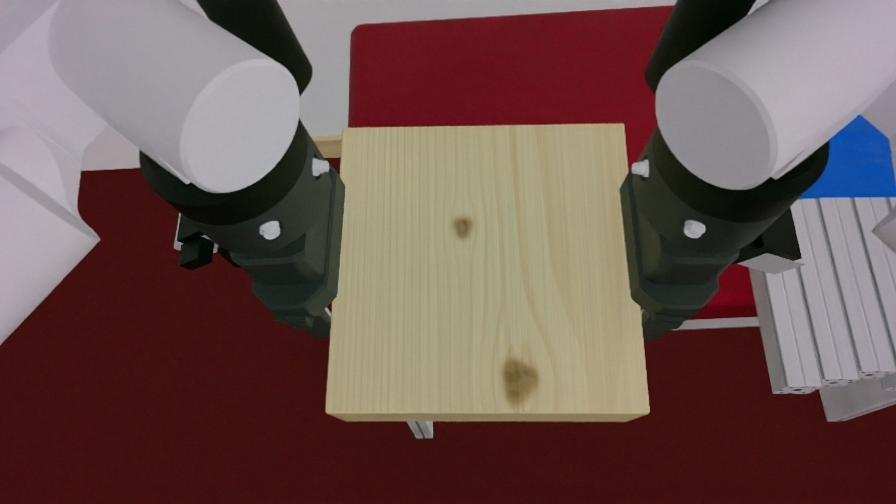

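Emit:
move --joints '{"torso_squat_rad":0.345,"left_shoulder_pitch_rad":-1.2205,"left_shoulder_roll_rad":0.609,"left_shoulder_yaw_rad":-0.4365,"left_elbow_rad":-1.4525,"left_forearm_roll_rad":0.735,"left_wrist_pitch_rad":1.580,"left_hand_roll_rad":0.647,"right_shoulder_pitch_rad":-1.2205,"right_shoulder_roll_rad":-0.609,"right_shoulder_yaw_rad":0.4365,"right_elbow_rad":-1.4525,"right_forearm_roll_rad":-0.735,"right_wrist_pitch_rad":1.580,"right_hand_roll_rad":-0.666}' --min_time_s 0.6

Emit:
move --joints '{"left_shoulder_pitch_rad":-1.2325,"left_shoulder_roll_rad":0.592,"left_shoulder_yaw_rad":-0.447,"left_elbow_rad":-1.4455,"left_forearm_roll_rad":0.727,"left_wrist_pitch_rad":1.582,"left_hand_roll_rad":0.6625,"right_shoulder_pitch_rad":-1.2325,"right_shoulder_roll_rad":-0.592,"right_shoulder_yaw_rad":0.447,"right_elbow_rad":-1.4455,"right_forearm_roll_rad":-0.727,"right_wrist_pitch_rad":1.582,"right_hand_roll_rad":-0.6815}' --min_time_s 0.6 --cameras '["head_camera"]'

Scene clock: 59.77 s.
Joint torques (N m): left_arm=[-14.87 1.45 6.55 -9.01 1.94 -1.15 -0.61] | right_arm=[-15.38 -3.61 -5.82 -9.23 -1.47 -0.57 0.48]
External joint torques (N m): left_arm=[1.93 -4.67 0.33 -1.75 1.73 -0.93 -0.6] | right_arm=[1.04 2.94 0.03 -2.37 -1.53 -0.41 0.48]
Wrist force (N): left_arm=[2.9 6.8 -6.8] | right_arm=[1.1 -4.3 -3.8]
Wrist torque (N m): left_arm=[-0.17 0.18 0.47] | right_arm=[0.00 0.04 -0.50]
Wrist force, peak (N): left_arm=[5.7 54.0 21.9] | right_arm=[9.2 -52.9 19.6]
move: done
base_odometry: x=+0.506 y=+1.220 heading=+0.001
lidar_m: 0.39 0.39 1.38 3.52 2.28 1.63 1.55 1.62 2.17 1.13 0.75 0.89
base_status: not commanded
joint_positions: torso_squat_rad=+0.345 torso_shift_rad=+0.000 torso_pitch_rad=+0.750 torso_yaw_rad=+0.000 left_shoulder_pitch_rad=-1.221 left_shoulder_roll_rad=+0.610 left_shoulder_yaw_rad=-0.436 left_elbow_rad=-1.452 left_forearm_roll_rad=+0.735 left_wrist_pitch_rad=+1.580 left_hand_roll_rad=+0.647 left_gripper_m=+0.095 right_shoulder_pitch_rad=-1.221 right_shoulder_roll_rad=-0.610 right_shoulder_yaw_rad=+0.437 right_elbow_rad=-1.452 right_forearm_roll_rad=-0.735 right_wrist_pitch_rad=+1.580 right_hand_roll_rad=-0.666 right_gripper_m=+0.095 head_pan_rad=+0.000 head_tilt_rad=+0.450
joint_status: all done
wheel_motors_off: 0
motor_effort: left_wheel=-6(7) right_wheel=+1(2)
chest: x=-0.0171 y=+0.0001 z=+1.1656 quat_wxyz=(+0.931, +0.000, +0.366, +0.000) (m; base frame)
left_hand: x=+0.4154 y=+0.1268 z=+0.7811 quat_wxyz=(+0.998, -0.058, -0.001, -0.011) (m; base frame)
right_hand: x=+0.4153 y=-0.1264 z=+0.7811 quat_wxyz=(+0.998, +0.058, +0.000, +0.002) (m; base frame)
pictures: none

Scene clock: 60.67 s.
Joint torques (N m): left_arm=[-23.6 -20.92 0.71 -16.08 9.15 -7.6 0.28] | right_arm=[-25.25 22.74 0.81 -17.43 -8.66 -5.84 0.29]
External joint torques (N m): left_arm=[-6.67 -26.81 -5.46 -8.81 8.96 -7.39 0.28] | right_arm=[-8.69 29.09 6.6 -10.57 -8.73 -5.68 0.29]
Wrist force (N): left_arm=[0.9 51.1 5.8] | right_arm=[2.8 -48.0 3.2]
Wrist torque (N m): left_arm=[-0.67 0.28 -0.54] | right_arm=[0.75 -0.09 -0.01]
Wrist force, peak (N): left_arm=[0.6 53.3 5.0] | right_arm=[3.2 -49.9 3.6]
move: done
base_odometry: x=+0.506 y=+1.220 heading=+0.001
lidar_m: 0.39 0.40 1.37 3.53 2.28 1.62 1.55 1.62 2.16 1.15 0.74 0.88
base_status: not commanded
joint_positions: torso_squat_rad=+0.345 torso_shift_rad=+0.000 torso_pitch_rad=+0.750 torso_yaw_rad=+0.000 left_shoulder_pitch_rad=-1.231 left_shoulder_roll_rad=+0.598 left_shoulder_yaw_rad=-0.445 left_elbow_rad=-1.443 left_forearm_roll_rad=+0.725 left_wrist_pitch_rad=+1.584 left_hand_roll_rad=+0.662 left_gripper_m=+0.095 right_shoulder_pitch_rad=-1.230 right_shoulder_roll_rad=-0.599 right_shoulder_yaw_rad=+0.445 right_elbow_rad=-1.443 right_forearm_roll_rad=-0.725 right_wrist_pitch_rad=+1.583 right_hand_roll_rad=-0.682 right_gripper_m=+0.095 head_pan_rad=+0.000 head_tilt_rad=+0.450
joint_status: all done
wheel_motors_off: 0
motor_effort: left_wheel=-6(7) right_wheel=+1(2)
chest: x=-0.0172 y=+0.0001 z=+1.1657 quat_wxyz=(+0.931, +0.000, +0.366, +0.000) (m; base frame)
left_hand: x=+0.4154 y=+0.1224 z=+0.7808 quat_wxyz=(+0.998, -0.055, +0.000, -0.008) (m; base frame)
right_hand: x=+0.4155 y=-0.1227 z=+0.7806 quat_wxyz=(+0.999, +0.055, +0.000, -0.002) (m; base frame)
pictures: head_camera
camera_calibration:
head_camera: T_world_to_cam=[[-0.0162182, -0.999504, -0.0269887, 0.0364125], [-0.909532, 0.0259594, -0.414823, 0.712694], [0.415317, 0.0178194, -0.909502, 1.06875], [0, 0, 0, 1]] pos_world=[0.204939, -0.00115113, 1.26865]

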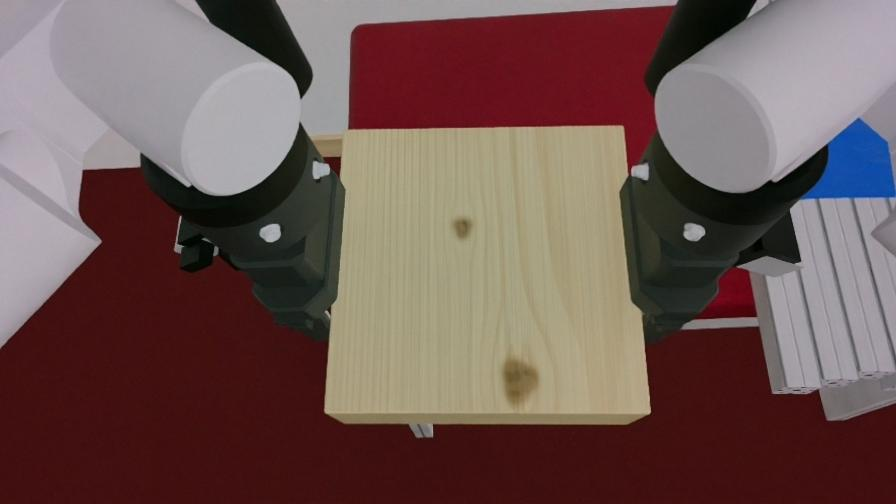

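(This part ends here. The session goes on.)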